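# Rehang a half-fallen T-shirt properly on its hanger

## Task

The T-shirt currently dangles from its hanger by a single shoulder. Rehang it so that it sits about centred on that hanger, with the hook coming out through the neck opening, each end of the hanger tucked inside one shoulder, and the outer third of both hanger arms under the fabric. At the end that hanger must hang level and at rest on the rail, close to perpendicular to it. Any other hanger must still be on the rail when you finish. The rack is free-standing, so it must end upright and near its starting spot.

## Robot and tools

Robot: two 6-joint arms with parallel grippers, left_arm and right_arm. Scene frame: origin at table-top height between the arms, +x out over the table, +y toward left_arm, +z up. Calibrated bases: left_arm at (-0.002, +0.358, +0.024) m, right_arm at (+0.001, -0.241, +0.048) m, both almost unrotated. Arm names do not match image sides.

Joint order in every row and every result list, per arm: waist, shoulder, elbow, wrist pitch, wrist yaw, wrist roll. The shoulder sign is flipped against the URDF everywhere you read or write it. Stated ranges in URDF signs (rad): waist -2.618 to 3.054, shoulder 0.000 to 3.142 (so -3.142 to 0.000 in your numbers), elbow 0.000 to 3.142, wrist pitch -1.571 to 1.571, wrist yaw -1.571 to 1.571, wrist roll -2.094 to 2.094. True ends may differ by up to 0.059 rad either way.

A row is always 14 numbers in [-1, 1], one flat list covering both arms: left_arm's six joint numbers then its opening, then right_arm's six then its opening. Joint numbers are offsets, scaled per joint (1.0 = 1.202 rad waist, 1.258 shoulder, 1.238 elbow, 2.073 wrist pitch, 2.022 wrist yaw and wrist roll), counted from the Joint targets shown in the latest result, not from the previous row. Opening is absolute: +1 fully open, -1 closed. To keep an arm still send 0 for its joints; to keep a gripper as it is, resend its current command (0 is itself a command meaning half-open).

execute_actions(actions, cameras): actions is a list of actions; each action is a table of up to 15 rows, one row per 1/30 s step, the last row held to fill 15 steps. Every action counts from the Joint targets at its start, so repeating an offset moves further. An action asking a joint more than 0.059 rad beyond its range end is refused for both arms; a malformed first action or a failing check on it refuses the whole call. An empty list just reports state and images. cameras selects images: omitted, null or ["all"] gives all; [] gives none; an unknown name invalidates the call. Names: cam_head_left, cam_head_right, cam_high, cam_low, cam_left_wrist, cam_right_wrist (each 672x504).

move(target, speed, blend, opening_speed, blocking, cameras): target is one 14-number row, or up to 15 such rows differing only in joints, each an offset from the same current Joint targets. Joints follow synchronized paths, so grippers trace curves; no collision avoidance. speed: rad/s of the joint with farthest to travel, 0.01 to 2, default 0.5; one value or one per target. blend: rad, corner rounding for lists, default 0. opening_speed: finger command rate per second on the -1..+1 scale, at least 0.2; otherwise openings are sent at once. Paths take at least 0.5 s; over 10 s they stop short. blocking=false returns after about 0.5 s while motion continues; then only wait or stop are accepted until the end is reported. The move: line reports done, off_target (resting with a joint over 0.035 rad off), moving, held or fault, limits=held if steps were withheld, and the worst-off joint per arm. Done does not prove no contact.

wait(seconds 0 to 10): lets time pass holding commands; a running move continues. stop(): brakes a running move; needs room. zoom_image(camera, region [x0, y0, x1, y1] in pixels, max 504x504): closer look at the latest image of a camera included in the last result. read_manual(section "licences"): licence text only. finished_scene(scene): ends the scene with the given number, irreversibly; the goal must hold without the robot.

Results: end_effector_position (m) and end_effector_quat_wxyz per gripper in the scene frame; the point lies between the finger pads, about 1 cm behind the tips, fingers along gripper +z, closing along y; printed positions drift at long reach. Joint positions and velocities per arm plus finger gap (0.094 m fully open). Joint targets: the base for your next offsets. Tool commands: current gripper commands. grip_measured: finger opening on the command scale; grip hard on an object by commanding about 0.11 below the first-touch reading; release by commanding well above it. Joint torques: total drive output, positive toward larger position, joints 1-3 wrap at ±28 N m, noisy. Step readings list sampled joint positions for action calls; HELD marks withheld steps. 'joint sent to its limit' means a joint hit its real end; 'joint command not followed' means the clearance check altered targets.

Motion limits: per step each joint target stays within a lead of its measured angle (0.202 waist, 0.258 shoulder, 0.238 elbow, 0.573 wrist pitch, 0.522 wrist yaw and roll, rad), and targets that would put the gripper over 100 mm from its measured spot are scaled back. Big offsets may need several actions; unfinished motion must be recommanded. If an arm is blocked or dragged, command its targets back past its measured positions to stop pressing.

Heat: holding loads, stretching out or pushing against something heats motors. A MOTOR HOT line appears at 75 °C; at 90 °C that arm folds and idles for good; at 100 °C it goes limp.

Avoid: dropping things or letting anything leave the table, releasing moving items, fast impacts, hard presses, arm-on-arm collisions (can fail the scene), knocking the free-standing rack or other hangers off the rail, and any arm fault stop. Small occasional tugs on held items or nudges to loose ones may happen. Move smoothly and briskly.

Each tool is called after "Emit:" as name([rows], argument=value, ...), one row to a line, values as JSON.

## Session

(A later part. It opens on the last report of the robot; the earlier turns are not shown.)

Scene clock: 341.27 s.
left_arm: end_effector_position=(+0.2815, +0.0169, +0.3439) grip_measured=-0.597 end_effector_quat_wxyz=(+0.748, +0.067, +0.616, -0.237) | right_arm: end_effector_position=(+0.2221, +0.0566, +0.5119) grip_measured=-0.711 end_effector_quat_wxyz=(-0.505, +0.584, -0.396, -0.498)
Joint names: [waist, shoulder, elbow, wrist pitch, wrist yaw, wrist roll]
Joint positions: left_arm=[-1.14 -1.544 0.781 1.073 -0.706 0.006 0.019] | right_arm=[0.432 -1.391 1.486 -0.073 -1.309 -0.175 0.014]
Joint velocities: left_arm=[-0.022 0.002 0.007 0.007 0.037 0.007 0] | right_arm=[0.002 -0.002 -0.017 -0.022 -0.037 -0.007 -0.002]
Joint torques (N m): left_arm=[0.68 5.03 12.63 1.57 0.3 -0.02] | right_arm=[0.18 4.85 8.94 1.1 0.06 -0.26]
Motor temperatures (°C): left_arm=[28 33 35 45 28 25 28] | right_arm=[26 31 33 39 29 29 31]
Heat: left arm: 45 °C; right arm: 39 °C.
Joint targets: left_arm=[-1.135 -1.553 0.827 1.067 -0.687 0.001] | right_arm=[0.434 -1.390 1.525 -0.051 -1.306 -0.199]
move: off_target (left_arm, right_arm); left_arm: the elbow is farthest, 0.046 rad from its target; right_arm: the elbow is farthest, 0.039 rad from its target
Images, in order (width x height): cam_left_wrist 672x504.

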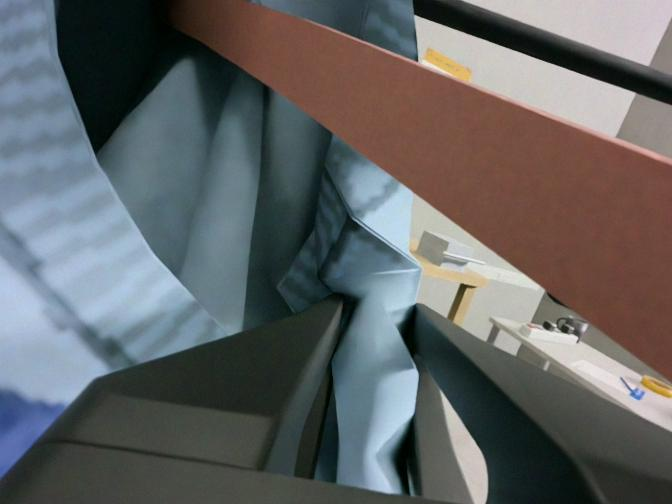

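Emit:
move(target=[0,0,0,0,0,0,-1,0,0,0,0,0,0,-1], opening_speed=0.8, cameras=["cam_left_wrist","cam_head_left"])

Scene clock: 342.13 s.
left_arm: end_effector_position=(+0.2815, +0.0169, +0.3439) grip_measured=-0.971 end_effector_quat_wxyz=(+0.748, +0.067, +0.616, -0.237) | right_arm: end_effector_position=(+0.2213, +0.0565, +0.5119) grip_measured=-0.711 end_effector_quat_wxyz=(-0.503, +0.585, -0.394, -0.499)
Joint names: [waist, shoulder, elbow, wrist pitch, wrist yaw, wrist roll]
Joint positions: left_arm=[-1.14 -1.544 0.781 1.073 -0.706 0.006 0.001] | right_arm=[0.432 -1.391 1.486 -0.073 -1.314 -0.175 0.014]
Joint velocities: left_arm=[-0.012 0.007 -0.012 -0.037 -0.051 -0.007 0] | right_arm=[-0.002 -0.002 -0.012 -0.125 -0.066 -0.051 0]
Joint torques (N m): left_arm=[0.46 5.11 12.68 1.55 0.28 -0.01] | right_arm=[0.17 4.85 8.91 1.1 0.06 -0.26]
Motor temperatures (°C): left_arm=[28 33 35 45 28 25 28] | right_arm=[26 31 33 39 29 29 31]
Heat: left arm: 45 °C; right arm: 39 °C.
Joint targets: left_arm=[-1.135 -1.553 0.827 1.067 -0.687 0.001] | right_arm=[0.434 -1.390 1.525 -0.051 -1.306 -0.199]
move: off_target (left_arm, right_arm); left_arm: the elbow is farthest, 0.046 rad from its target; right_arm: the elbow is farthest, 0.039 rad from its target
Images, in order (width x height): cam_head_left 672x504, cam_left_wrist 672x504.

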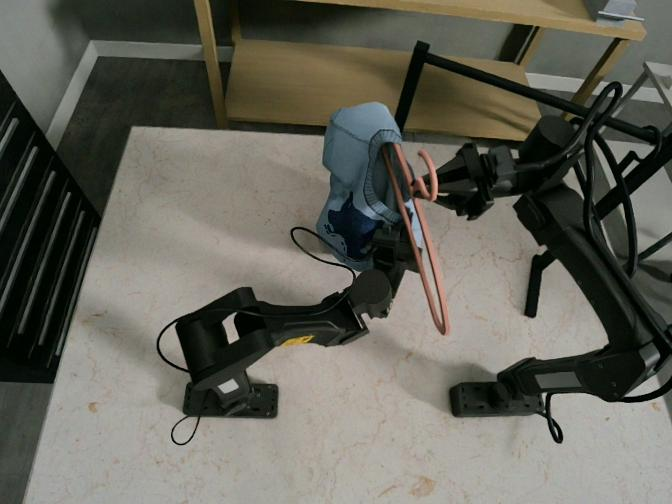

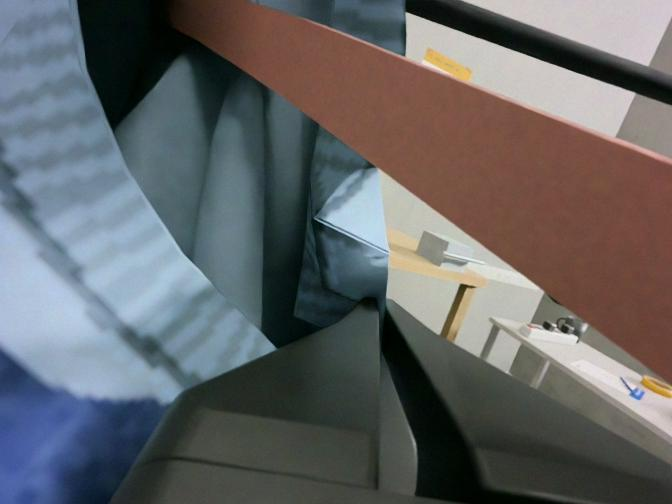

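Emit:
move(target=[-0.342,0.173,-0.203,0.016,-0.158,0,-1,0,0,0,0,0,0,-1], speed=0.2, cameras=["cam_head_left","cam_high","cam_left_wrist"])

Emit:
zoom_image(camera="cam_head_left", region=[300, 90, 480, 350])

Scene clock: 345.07 s.
left_arm: end_effector_position=(+0.1596, +0.0218, +0.3300) grip_measured=-0.972 end_effector_quat_wxyz=(+0.706, +0.076, +0.639, -0.295) | right_arm: end_effector_position=(+0.2187, +0.0579, +0.5113) grip_measured=-0.711 end_effector_quat_wxyz=(-0.497, +0.585, -0.394, -0.505)
Joint names: [waist, shoulder, elbow, wrist pitch, wrist yaw, wrist roll]
Joint positions: left_arm=[-1.538 -1.355 0.601 1.079 -1.003 0 0.001] | right_arm=[0.439 -1.392 1.486 -0.076 -1.319 -0.167 0.014]
Joint velocities: left_arm=[0.002 0.012 -0.017 -0.11 -0.022 0.022 0.001] | right_arm=[-0.002 0.007 0.027 -0.051 0.007 0.037 0]
Joint torques (N m): left_arm=[-0.96 5.7 5.81 1.63 0.12 -0.03] | right_arm=[-0.36 4.94 8.92 1.13 0.11 -0.34]
Motor temperatures (°C): left_arm=[28 34 35 45 28 25 28] | right_arm=[26 31 33 40 29 29 31]
Heat: left arm: 45 °C; right arm: 40 °C.
Joint targets: left_arm=[-1.547 -1.336 0.575 1.100 -1.006 0.001] | right_arm=[0.434 -1.390 1.525 -0.051 -1.306 -0.199]
move: off_target (right_arm); right_arm: the elbow is farthest, 0.039 rad from its target
Images, in order (width x height): cam_head_left 672x504, cam_high 672x504, cam_left_wrist 672x504.

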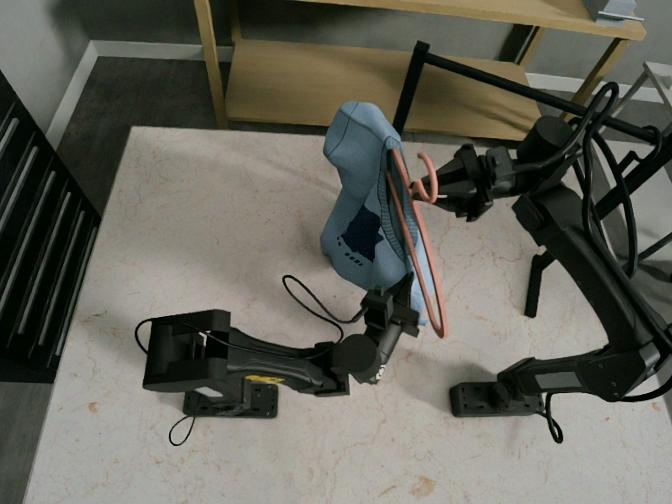

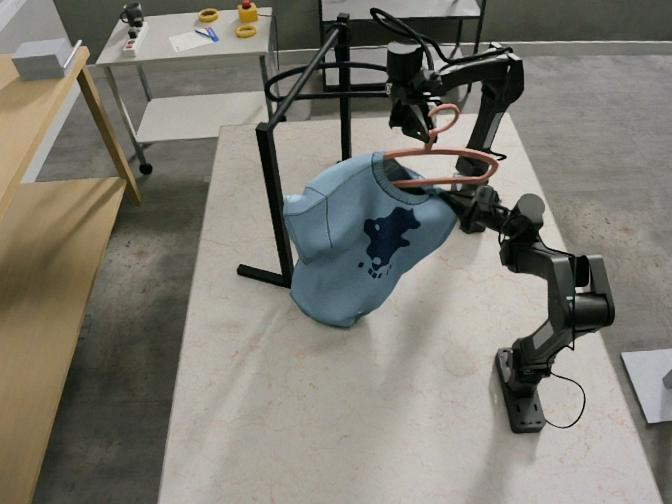

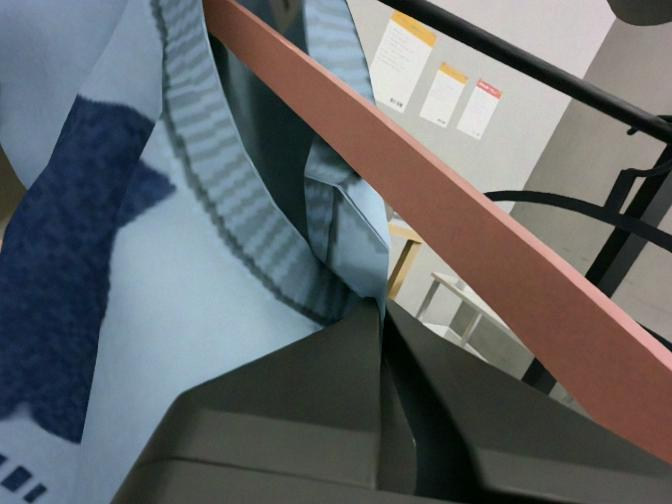

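Scaled by 1.938 from the camera's 672x504 image, which has a finer 960x720 frame.

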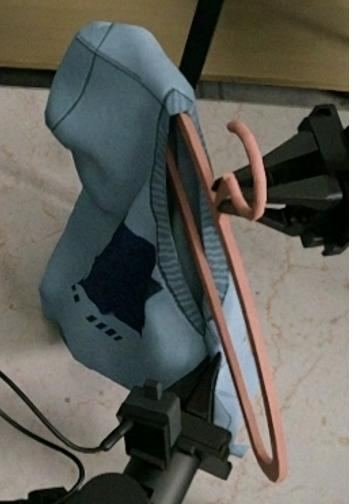

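Emit:
move(target=[-0.15,-0.0123,0.029,-0.009,-0.06,0,-1,0,0,0,0,0,0,-1], speed=0.2, cameras=["cam_high","cam_left_wrist"])

Emit:
zoom_image(camera="cam_high", region=[280, 100, 520, 340])

Scene clock: 346.97 s.
left_arm: end_effector_position=(+0.1105, +0.0152, +0.3238) grip_measured=-0.972 end_effector_quat_wxyz=(+0.684, +0.090, +0.651, -0.316) | right_arm: end_effector_position=(+0.2181, +0.0578, +0.5113) grip_measured=-0.711 end_effector_quat_wxyz=(-0.497, +0.586, -0.394, -0.506)
Joint names: [waist, shoulder, elbow, wrist pitch, wrist yaw, wrist roll]
Joint positions: left_arm=[-1.717 -1.355 0.601 1.079 -1.129 0 0.001] | right_arm=[0.439 -1.392 1.486 -0.076 -1.322 -0.167 0.014]
Joint velocities: left_arm=[0.007 -0.002 0.007 0.022 -0.051 0.007 0] | right_arm=[-0.002 -0.002 0.002 -0.081 -0.051 0.007 0.001]
Joint torques (N m): left_arm=[-0.76 4.31 8.79 1.4 0.19 0] | right_arm=[-0.38 4.94 8.91 1.14 0.13 -0.32]
Motor temperatures (°C): left_arm=[28 33 35 45 28 25 28] | right_arm=[26 31 33 40 29 29 31]
Heat: left arm: 45 °C; right arm: 40 °C.
Joint targets: left_arm=[-1.727 -1.351 0.611 1.081 -1.127 0.001] | right_arm=[0.434 -1.390 1.525 -0.051 -1.306 -0.199]
move: off_target (right_arm); right_arm: the elbow is farthest, 0.039 rad from its target
Images, in order (width x height): cam_high 672x504, cam_left_wrist 672x504.

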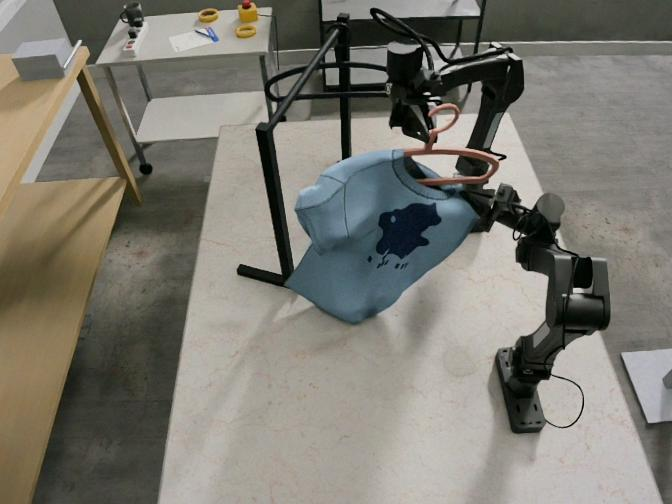

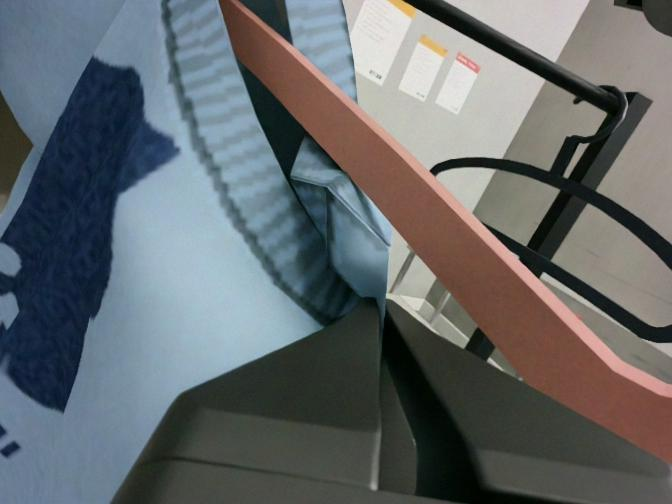

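Scaled by 2.100 from the camera's 672x504 image, which has a finer 960x720 frame.

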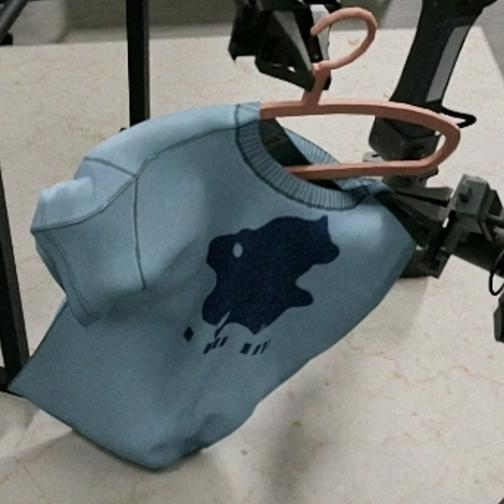

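Emit:
move(target=[-0.15,-0.0123,0.029,-0.009,-0.06,0,-1,0,0,0,0,0,0,-1], speed=0.2, cameras=["cam_high","cam_left_wrist"])

Emit:
zoom_image(camera="cam_high", region=[280, 100, 520, 340])

Scene clock: 348.63 s.
left_arm: end_effector_position=(+0.0623, +0.0158, +0.3226) grip_measured=-0.972 end_effector_quat_wxyz=(+0.661, +0.100, +0.662, -0.340) | right_arm: end_effector_position=(+0.2179, +0.0578, +0.5113) grip_measured=-0.711 end_effector_quat_wxyz=(-0.496, +0.586, -0.393, -0.506)
Joint names: [waist, shoulder, elbow, wrist pitch, wrist yaw, wrist roll]
Joint positions: left_arm=[-1.894 -1.355 0.617 1.079 -1.257 0 0.001] | right_arm=[0.439 -1.392 1.486 -0.076 -1.323 -0.167 0.014]
Joint velocities: left_arm=[-0.007 -0.007 0.012 -0.022 0.022 -0.095 0.001] | right_arm=[-0.012 -0.002 -0.007 -0.081 0.022 0.007 0.001]
Joint torques (N m): left_arm=[-1.25 2.91 10.7 1.12 0.22 -0.02] | right_arm=[-0.34 4.92 8.91 1.13 0.16 -0.33]
Motor temperatures (°C): left_arm=[28 33 35 44 28 25 28] | right_arm=[26 31 33 40 29 29 31]
Heat: left arm: 44 °C; right arm: 40 °C.
Joint targets: left_arm=[-1.907 -1.367 0.647 1.062 -1.249 0.001] | right_arm=[0.434 -1.390 1.525 -0.051 -1.306 -0.199]
move: off_target (right_arm); right_arm: the elbow is farthest, 0.039 rad from its target
Images, in order (width x height): cam_high 672x504, cam_left_wrist 672x504.

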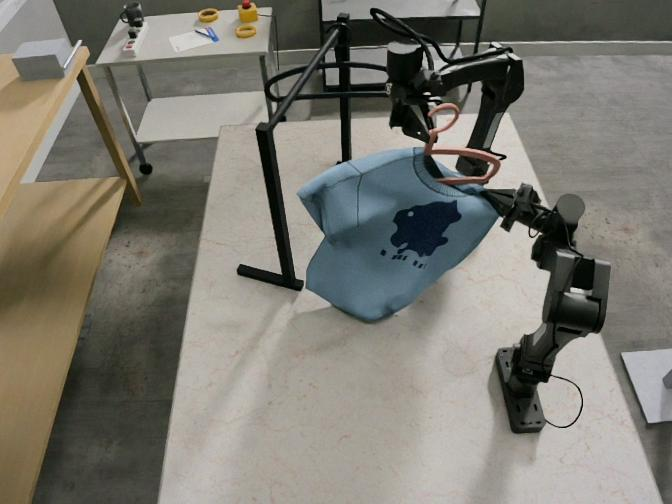

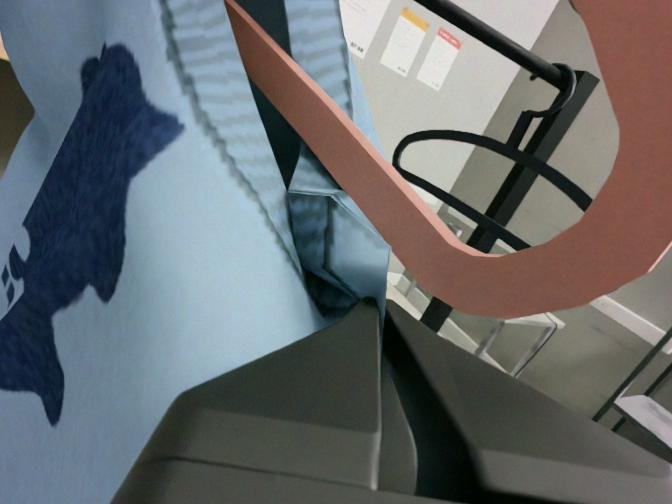

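Scaled by 2.100 from the camera's 672x504 image, which has a finer 960x720 frame.

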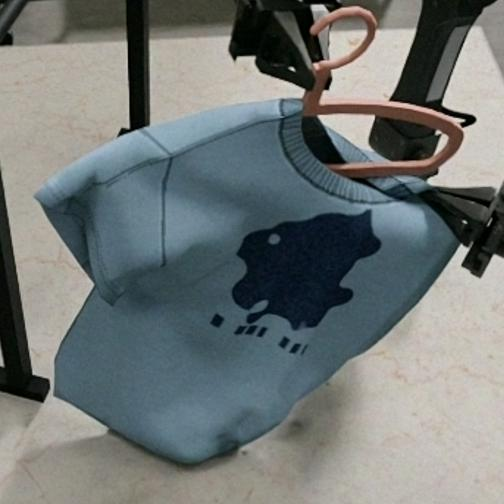

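Emit:
move(target=[-0.1127,-0.0286,0.043,-0.0087,-0.002,0,-1,0,0,0,0,0,0,-1], speed=0.15, cameras=["cam_high","cam_left_wrist","cam_head_left"])

Emit:
zoom_image(camera="cam_high", region=[340, 90, 540, 290])

Scene clock: 350.17 s.
left_arm: end_effector_position=(+0.0183, +0.0058, +0.3296) grip_measured=-0.972 end_effector_quat_wxyz=(+0.638, +0.123, +0.660, -0.377) | right_arm: end_effector_position=(+0.2144, +0.0570, +0.5092) grip_measured=-0.711 end_effector_quat_wxyz=(-0.479, +0.582, -0.401, -0.520)
Joint names: [waist, shoulder, elbow, wrist pitch, wrist yaw, wrist roll]
Joint positions: left_arm=[-2.02 -1.384 0.668 1.079 -1.287 0 0.001] | right_arm=[0.439 -1.392 1.486 -0.094 -1.343 -0.141 0.014]
Joint velocities: left_arm=[-0.017 -0.007 -0.017 0.007 -0.007 -0.095 -0.001] | right_arm=[0.002 -0.002 -0.012 0.095 0.037 -0.066 -0.001]
Joint torques (N m): left_arm=[-1.98 2.77 11.06 0.93 0.59 -0.05] | right_arm=[-0.36 4.9 8.91 1.28 0.34 -0.6]
Motor temperatures (°C): left_arm=[28 33 35 44 28 25 29] | right_arm=[26 31 33 40 29 29 31]
Heat: left arm: 44 °C; right arm: 40 °C.
Joint targets: left_arm=[-2.043 -1.403 0.700 1.044 -1.253 0.001] | right_arm=[0.434 -1.390 1.525 -0.051 -1.306 -0.199]
move: off_target (right_arm); right_arm: the wrist roll is farthest, 0.058 rad from its target
Images, in order (width x height): cam_head_left 672x504, cam_high 672x504, cam_left_wrist 672x504.

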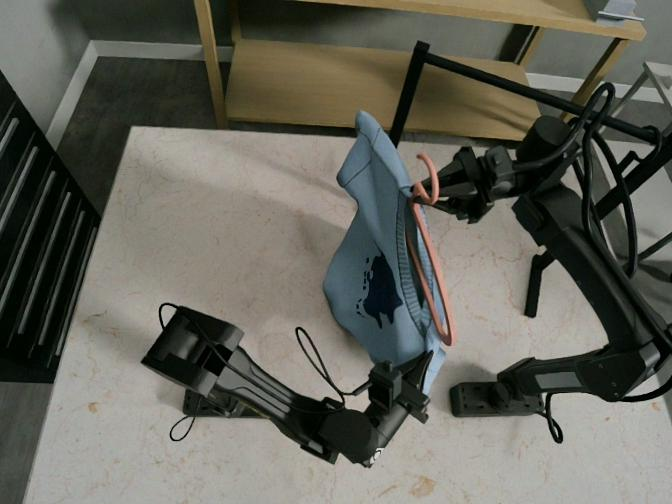

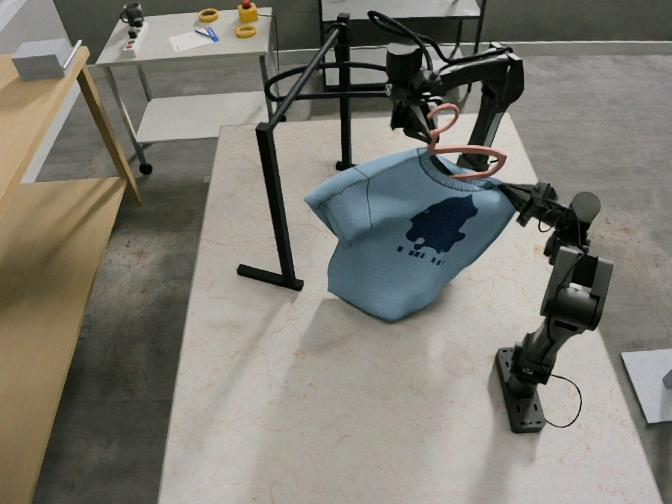

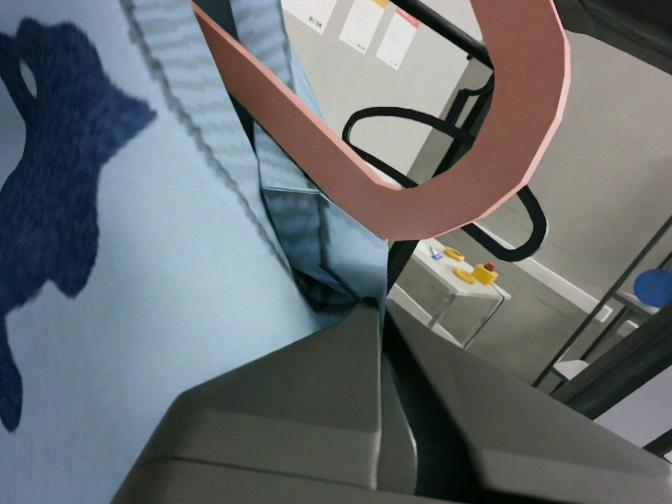

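Scaled by 2.520 from the camera's 672x504 image, which has a finer 960x720 frame.

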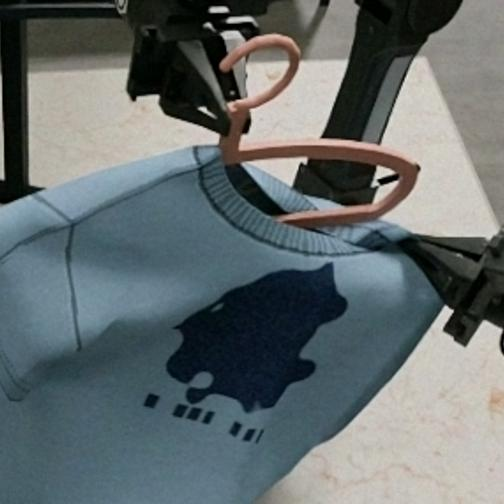

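Emit:
move([
  [-0.06,0,0,0,-0.015,0,-1,0,0,0,0,0,0,-1],
  [-0.08,0.093,0.242,-0.267,-0.0465,0,-1,0,0,0,0,0,0,-1],
], blend=0.05, speed=0.25, cameras=["cam_high","cam_left_wrist","cam_head_left"])

Emit:
zoom_image(camera="cam_high", region=[340, 90, 540, 290])

Scene clock: 353.97 s.
left_arm: end_effector_position=(-0.0121, +0.0046, +0.3826) grip_measured=-0.973 end_effector_quat_wxyz=(+0.648, +0.206, +0.667, -0.305) | right_arm: end_effector_position=(+0.2124, +0.0574, +0.5087) grip_measured=-0.707 end_effector_quat_wxyz=(-0.467, +0.577, -0.409, -0.531)
Joint names: [waist, shoulder, elbow, wrist pitch, wrist yaw, wrist roll]
Joint positions: left_arm=[-2.118 -1.315 0.952 0.505 -1.381 0 0.001] | right_arm=[0.442 -1.392 1.486 -0.099 -1.349 -0.11 0.014]
Joint velocities: left_arm=[-0.002 0.007 0.002 -0.081 -0.066 -0.037 -0.001] | right_arm=[-0.007 0.022 0.007 -0.037 -0.022 0.022 0]
Joint torques (N m): left_arm=[-1.99 6.6 13.23 1.16 0.41 -0.02] | right_arm=[-0.61 4.9 8.91 1.34 0.4 -0.92]
Motor temperatures (°C): left_arm=[29 33 35 44 28 25 29] | right_arm=[26 31 33 40 29 30 31]
Heat: left arm: 44 °C; right arm: 40 °C.
Joint targets: left_arm=[-2.139 -1.285 1.000 0.491 -1.347 0.001] | right_arm=[0.434 -1.390 1.525 -0.051 -1.306 -0.199]
move: off_target (left_arm, right_arm); blend cut to 0.0361 rad at target 1; left_arm: the elbow is farthest, 0.047 rad from its target; right_arm: the wrist roll is farthest, 0.089 rad from its target
Images, in order (width x height): cam_head_left 672x504, cam_high 672x504, cam_left_wrist 672x504.

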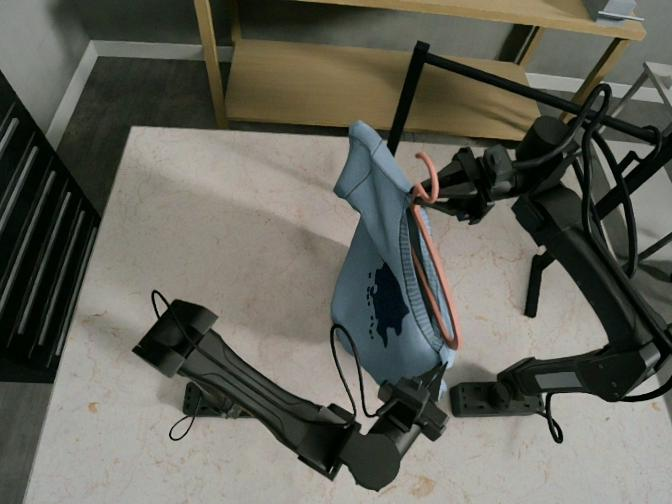

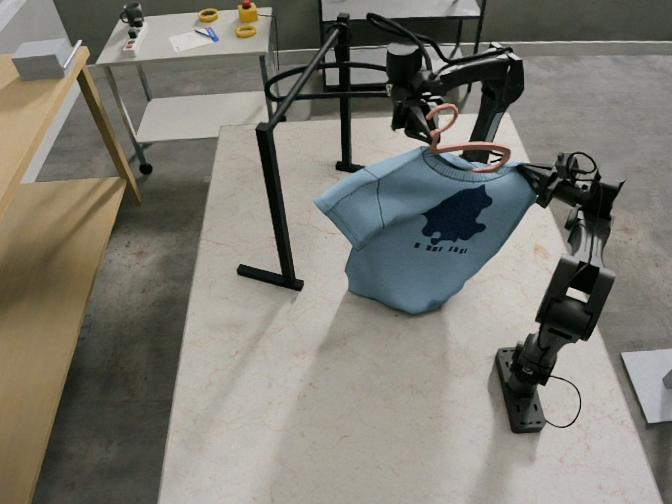

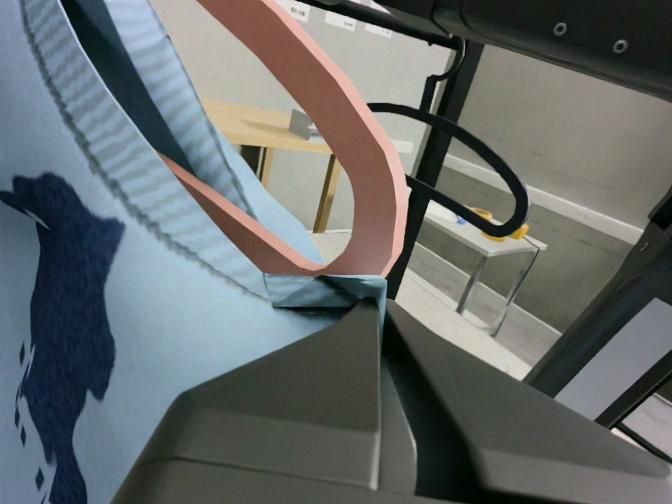

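Scaled by 2.520 from the camera's 672x504 image, which has a finer 960x720 frame.

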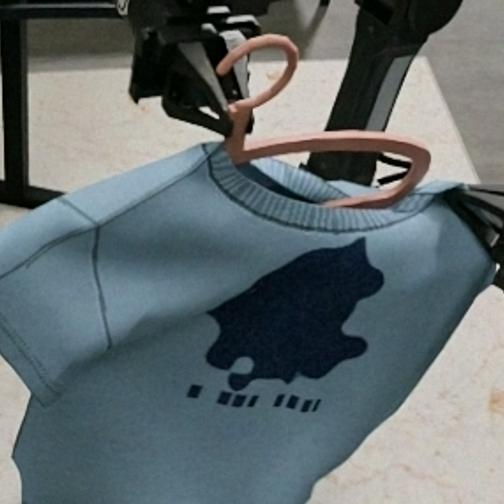

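Emit:
move(target=[0,-0.05,0.46,-0.343,-0.014,0,-1,0,0,0,0,0,0,-1], speed=0.3, cameras=["cam_high","cam_left_wrist","cam_head_left"])

Emit:
zoom_image(camera="cam_high", region=[340, 90, 540, 290])

Scene clock: 357.27 s.
left_arm: end_effector_position=(-0.0096, +0.0123, +0.4873) grip_measured=-0.973 end_effector_quat_wxyz=(+0.665, +0.287, +0.653, -0.222) | right_arm: end_effector_position=(+0.2143, +0.0576, +0.5120) grip_measured=-0.680 end_effector_quat_wxyz=(-0.459, +0.564, -0.426, -0.538)
Joint names: [waist, shoulder, elbow, wrist pitch, wrist yaw, wrist roll]
Joint positions: left_arm=[-2.125 -1.351 1.502 -0.245 -1.392 0 0.001] | right_arm=[0.442 -1.392 1.497 -0.104 -1.334 -0.057 0.015]
Joint velocities: left_arm=[0.002 -0.002 -0.012 0.007 -0.022 -0.007 0] | right_arm=[-0.002 -0.002 0.002 -0.051 0.037 0.037 -0.001]
Joint torques (N m): left_arm=[-1.31 4.14 14.58 1.6 0.08 -0.02] | right_arm=[-0.61 4.92 8.06 1.38 0.26 -1.5]
Motor temperatures (°C): left_arm=[29 33 36 44 28 25 29] | right_arm=[26 31 33 40 29 30 31]
Heat: left arm: 44 °C; right arm: 40 °C.
Joint targets: left_arm=[-2.139 -1.348 1.570 -0.220 -1.375 0.001] | right_arm=[0.434 -1.390 1.526 -0.051 -1.306 -0.199]
move: off_target (left_arm, right_arm); left_arm: the elbow is farthest, 0.068 rad from its target; right_arm: the wrist roll is farthest, 0.142 rad from its target
Images, in order (width x height): cam_head_left 672x504, cam_high 672x504, cam_left_wrist 672x504.

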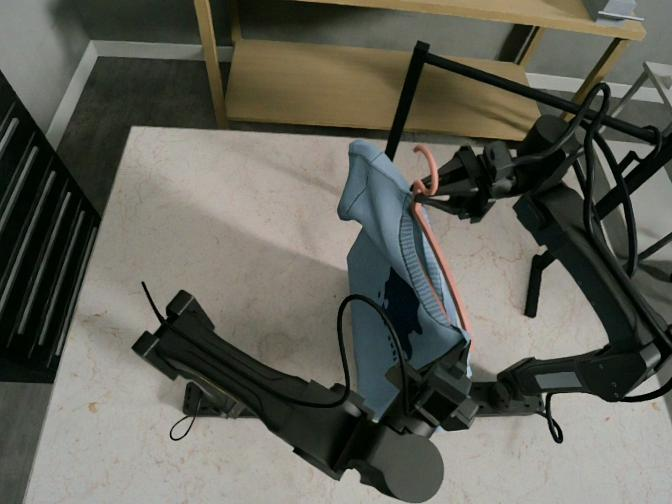

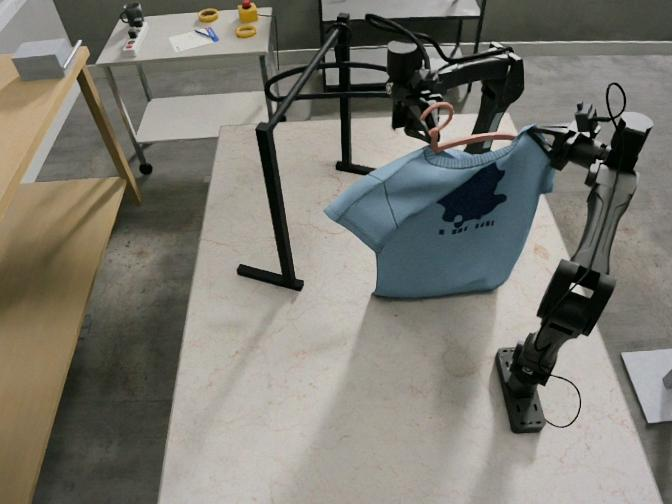

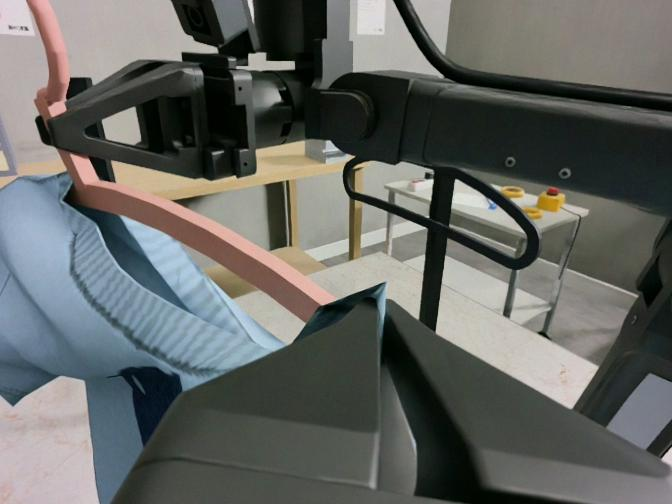

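Scaled by 2.520 from the camera's 672x504 image, which has a finer 960x720 frame.

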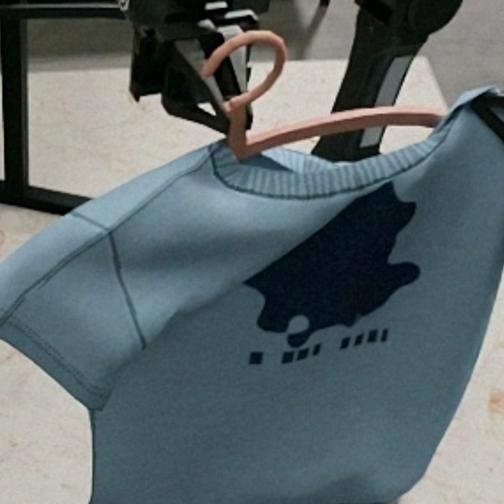

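Emit:
move(target=[0.288,0.128,-0.035,-0.058,0.161,0,-1,0,0,0,0,0,0,-1], speed=0.25, cameras=["cam_high","cam_left_wrist","cam_head_left"])

Emit:
zoom_image(camera="cam_high", region=[340, 90, 540, 290])

Scene clock: 359.67 s.
left_arm: end_effector_position=(+0.0819, +0.0264, +0.5043) grip_measured=-0.973 end_effector_quat_wxyz=(+0.655, +0.284, +0.663, -0.227) | right_arm: end_effector_position=(+0.2172, +0.0570, +0.5122) grip_measured=-0.705 end_effector_quat_wxyz=(-0.480, +0.575, -0.411, -0.519)
Joint names: [waist, shoulder, elbow, wrist pitch, wrist yaw, wrist roll]
Joint positions: left_arm=[-1.795 -1.217 1.502 -0.366 -1.059 0 0.001] | right_arm=[0.437 -1.392 1.497 -0.102 -1.325 -0.123 0.014]
Joint velocities: left_arm=[-0.007 -0.012 -0.007 -0.007 0.007 -0.022 0] | right_arm=[0.012 -0.002 0.002 0.051 -0.066 0.037 0]
Joint torques (N m): left_arm=[0.25 5.29 10.43 1.85 0.07 -0.01] | right_arm=[-0.23 4.9 8.08 1.37 0.16 -0.79]
Motor temperatures (°C): left_arm=[29 33 36 44 28 25 29] | right_arm=[26 31 33 40 29 30 31]
Heat: left arm: 44 °C; right arm: 40 °C.
Joint targets: left_arm=[-1.793 -1.187 1.526 -0.340 -1.050 0.001] | right_arm=[0.434 -1.390 1.526 -0.051 -1.306 -0.199]
move: off_target (right_arm); right_arm: the wrist roll is farthest, 0.076 rad from its target
Images, in order (width x height): cam_head_left 672x504, cam_high 672x504, cam_left_wrist 672x504.

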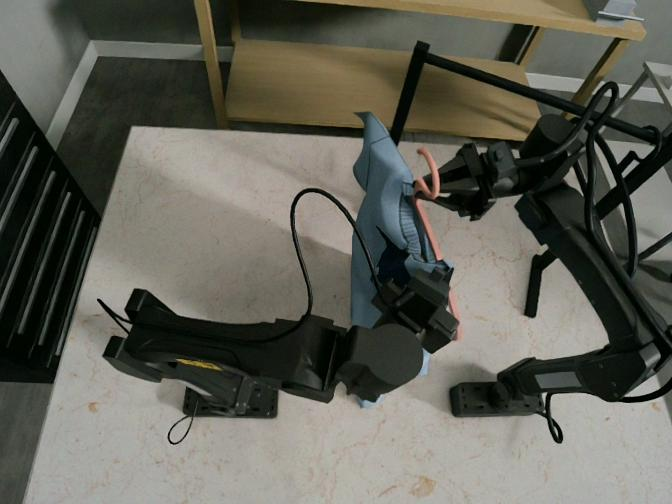

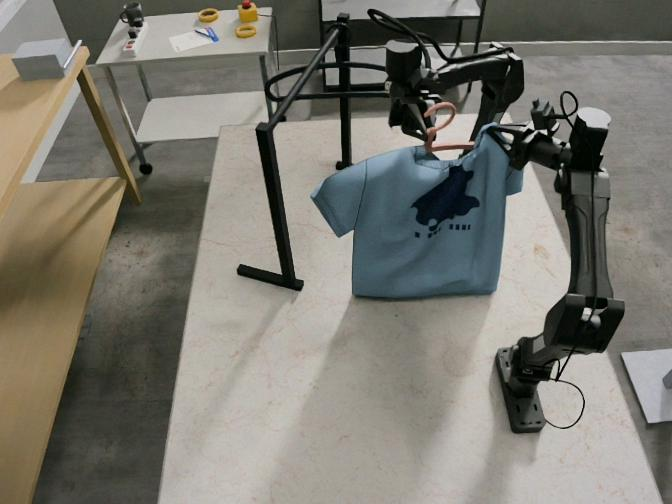

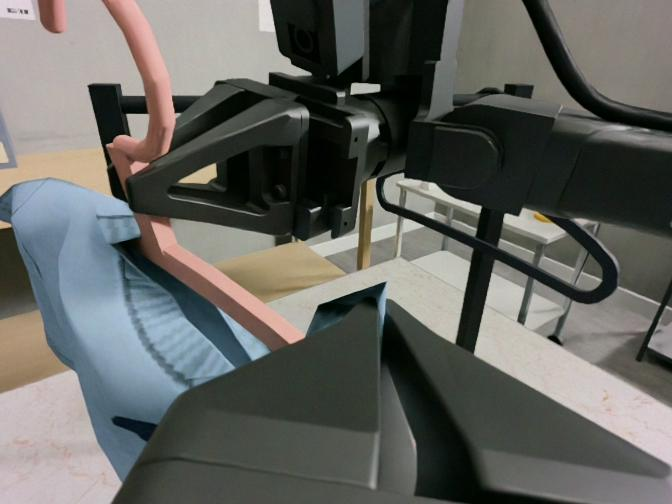

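Scaled by 2.520 from the camera's 672x504 image, which has a finer 960x720 frame.

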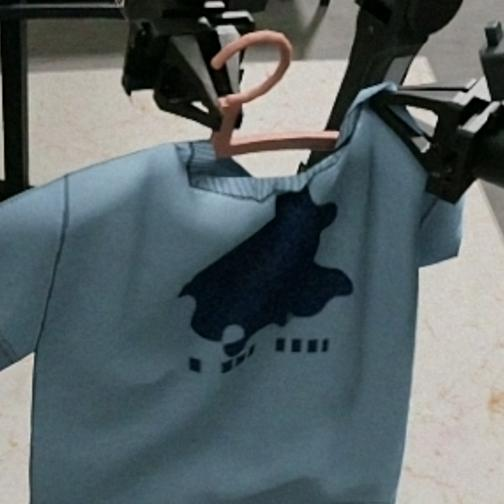

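Emit:
zoom_image(camera="cam_head_left", region=[330, 130, 530, 430])

Emit:
execute_actions(actions=[], cameras=["cam_head_right","cam_low"])

Emit:
zoom_image(camera="cam_head_right", region=[310, 130, 490, 400])

Emit:
zoom_image(camera="cam_low", region=[290, 80, 490, 280])

Scaled by 1.680 from the camera's 672x504 image, which has a finer 960x720 frame.

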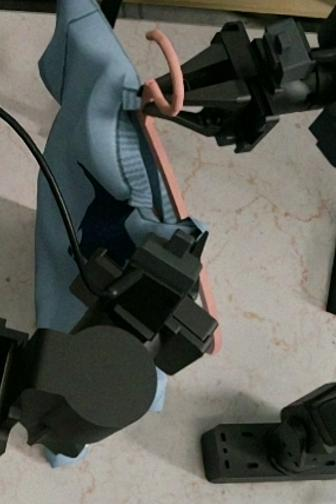

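Scene clock: 359.93 s.
left_arm: end_effector_position=(+0.0819, +0.0265, +0.5041) grip_measured=-0.973 end_effector_quat_wxyz=(+0.655, +0.285, +0.663, -0.226) | right_arm: end_effector_position=(+0.2172, +0.0570, +0.5122) grip_measured=-0.705 end_effector_quat_wxyz=(-0.480, +0.575, -0.411, -0.519)
Joint names: [waist, shoulder, elbow, wrist pitch, wrist yaw, wrist roll]
Joint positions: left_arm=[-1.795 -1.217 1.502 -0.368 -1.059 0 0.001] | right_arm=[0.437 -1.392 1.497 -0.102 -1.325 -0.123 0.014]
Joint velocities: left_arm=[0.012 -0.002 -0.017 -0.022 0.007 -0.037 0.001] | right_arm=[-0.022 0.012 -0.007 -0.022 0.007 -0.007 -0.001]
Joint torques (N m): left_arm=[0.12 5.31 10.22 1.86 0.08 -0.07] | right_arm=[-0.27 4.9 8.09 1.38 0.16 -0.8]
Motor temperatures (°C): left_arm=[29 33 36 44 28 25 29] | right_arm=[26 31 33 40 29 30 31]
Heat: left arm: 44 °C; right arm: 40 °C.
Joint targets: left_arm=[-1.793 -1.187 1.526 -0.340 -1.050 0.001] | right_arm=[0.434 -1.390 1.526 -0.051 -1.306 -0.199]
Tool commands: left_gripper/opening=-1.0 right_gripper/opening=-1.0
Images, in order (width x height): cam_head_right 672x504, cam_low 672x504.

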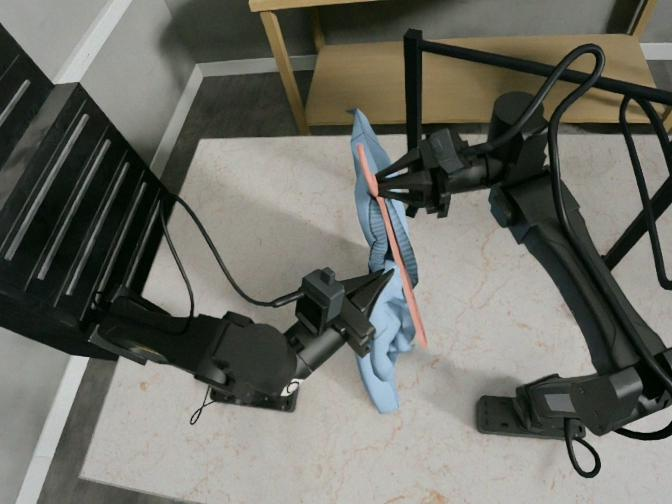

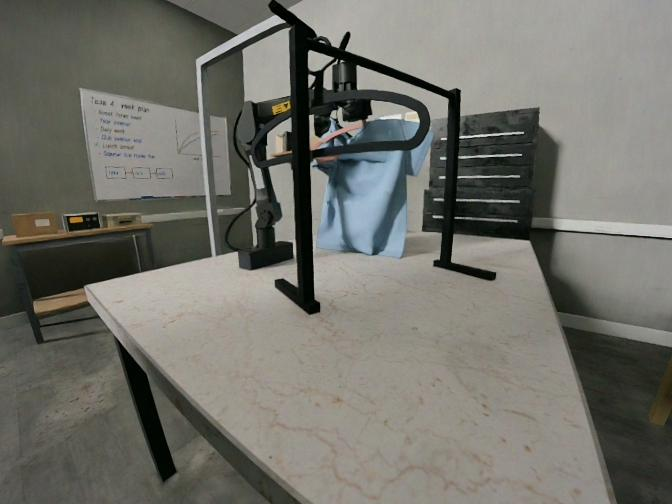

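Scaled by 1.867 from the camera's 672x504 image, which has a finer 960x720 frame.

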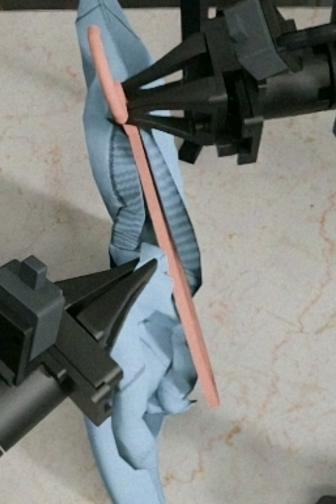

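Scaled by 2.520 from the camera's 672x504 image, which has a finer 960x720 frame.

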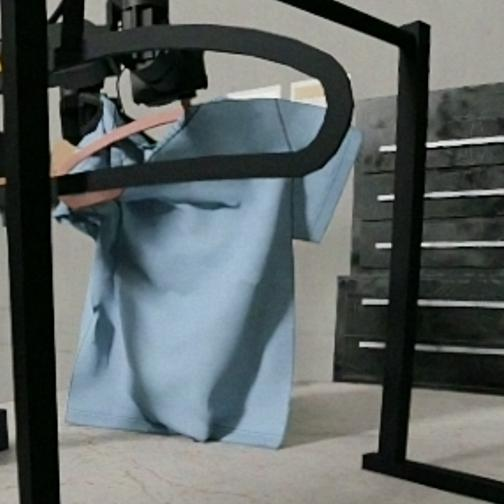

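Emit:
move([
  [-0.288,-0.128,0.035,0.058,-0.161,0,-1,0,0,0,0,0,-0.1,-1],
  [-0.306,-0.2746,0.3667,-0.052,-0.159,0,-1,0,0,0,0,0,-0.149,-1],
], speed=0.3, cameras=["cam_high","cam_left_wrist"])

Emit:
zoom_image(camera="cam_high", region=[340, 90, 540, 290])

Emit:
execute_actions(actions=[], cameras=["cam_head_right","cam_head_left"])

Emit:
zoom_image(camera="cam_head_right", region=[310, 130, 490, 430])

Emit:
zoom_image(camera="cam_head_left", region=[330, 130, 530, 430])

Scene clock: 364.40 s.
left_arm: end_effector_position=(-0.0106, +0.0100, +0.5574) grip_measured=-0.973 end_effector_quat_wxyz=(+0.668, +0.259, +0.660, -0.224) | right_arm: end_effector_position=(+0.2017, +0.0551, +0.5174) grip_measured=-0.696 end_effector_quat_wxyz=(-0.530, +0.634, -0.311, -0.470)
Joint names: [waist, shoulder, elbow, wrist pitch, wrist yaw, wrist roll]
Joint positions: left_arm=[-2.128 -1.516 1.936 -0.463 -1.434 0.008 0.001] | right_arm=[0.447 -1.384 1.506 -0.102 -1.38 -0.371 0.014]
Joint velocities: left_arm=[0.002 0.007 0.007 -0.022 -0.007 -0.022 -0.001] | right_arm=[-0.012 0.002 0.012 0.051 -0.007 -0.022 0]
Joint torques (N m): left_arm=[-2.97 3.55 11.4 1.48 0.64 -0.04] | right_arm=[-0.98 4.04 7.35 1.34 0.74 -1.39]
Motor temperatures (°C): left_arm=[29 33 36 44 28 25 29] | right_arm=[26 31 33 40 29 30 31]
Heat: left arm: 44 °C; right arm: 40 °C.
Joint targets: left_arm=[-2.160 -1.533 1.980 -0.448 -1.371 0.001] | right_arm=[0.434 -1.390 1.525 -0.051 -1.306 -0.501]
move: off_target (left_arm, right_arm); left_arm: the wrist yaw is farthest, 0.063 rad from its target; right_arm: the wrist roll is farthest, 0.129 rad from its target
Images, in order (width x height): cam_high 672x504, cam_left_wrist 672x504.

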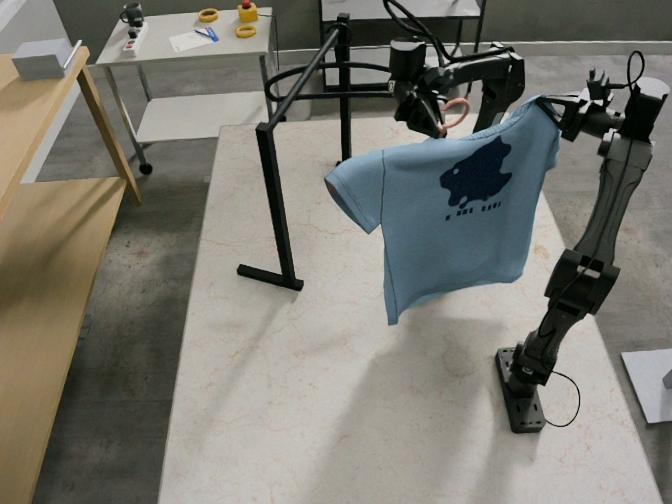

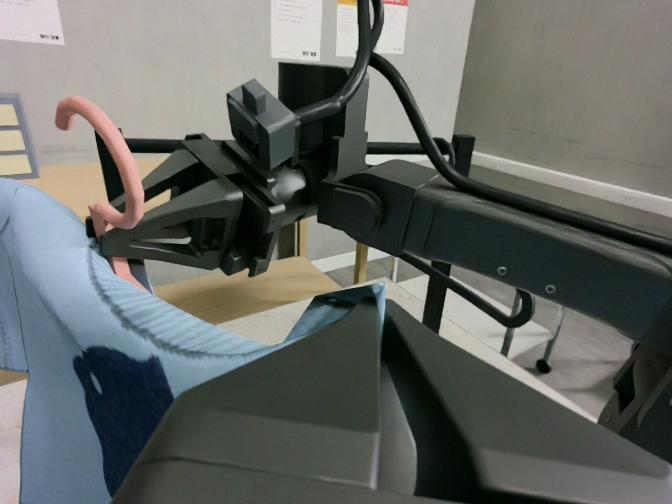

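Scaled by 2.520 from the camera's 672x504 image, which has a finer 960x720 frame.

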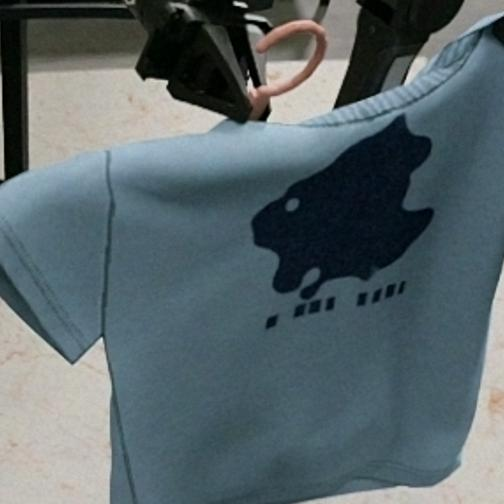

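Scene clock: 364.40 s.
left_arm: end_effector_position=(-0.0106, +0.0100, +0.5574) grip_measured=-0.973 end_effector_quat_wxyz=(+0.668, +0.259, +0.660, -0.224) | right_arm: end_effector_position=(+0.2017, +0.0551, +0.5174) grip_measured=-0.696 end_effector_quat_wxyz=(-0.530, +0.634, -0.311, -0.470)
Joint names: [waist, shoulder, elbow, wrist pitch, wrist yaw, wrist roll]
Joint positions: left_arm=[-2.128 -1.516 1.936 -0.463 -1.434 0.008 0.001] | right_arm=[0.447 -1.384 1.506 -0.102 -1.38 -0.371 0.014]
Joint velocities: left_arm=[0.002 0.007 0.007 -0.022 -0.007 -0.022 -0.001] | right_arm=[-0.012 0.002 0.012 0.051 -0.007 -0.022 0]
Joint torques (N m): left_arm=[-2.97 3.55 11.4 1.48 0.64 -0.04] | right_arm=[-0.98 4.04 7.35 1.34 0.74 -1.39]
Motor temperatures (°C): left_arm=[29 33 36 44 28 25 29] | right_arm=[26 31 33 40 29 30 31]
Heat: left arm: 44 °C; right arm: 40 °C.
Joint targets: left_arm=[-2.160 -1.533 1.980 -0.448 -1.371 0.001] | right_arm=[0.434 -1.390 1.525 -0.051 -1.306 -0.501]
Tool commands: left_gripper/opening=-1.0 right_gripper/opening=-1.0
Images, in order (width x height): cam_head_left 672x504, cam_head_right 672x504.

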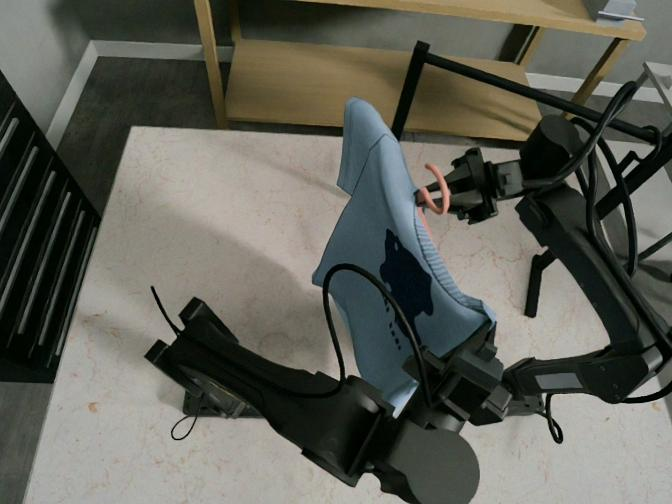

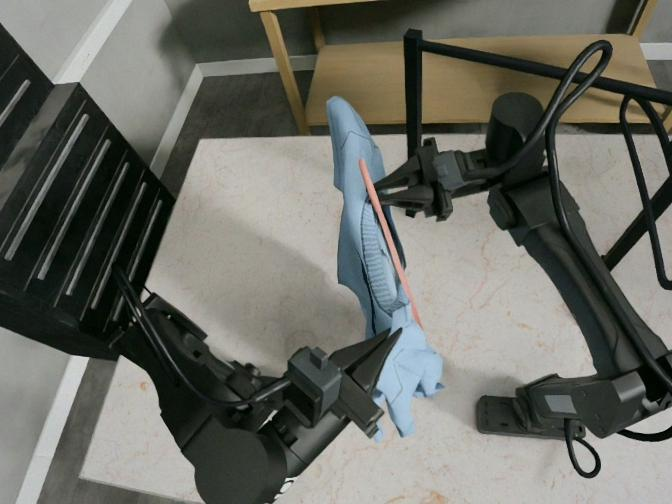

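Scaled by 1.680 from the camera's 672x504 image, which has a finer 960x720 frame.

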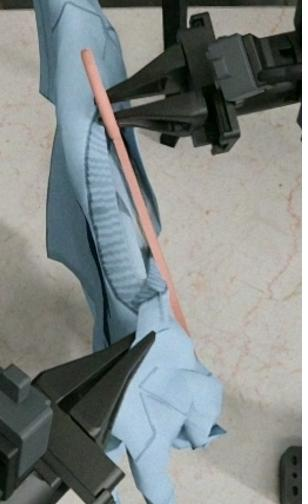

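Scaled by 1.680 from the camera's 672x504 image, which has a finer 960x720 frame.

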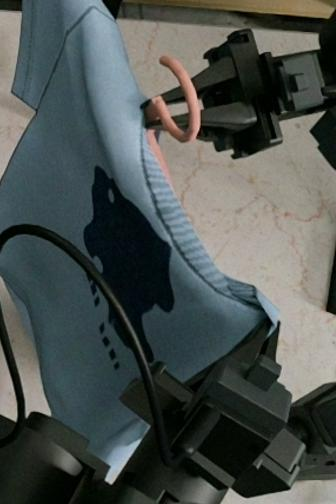

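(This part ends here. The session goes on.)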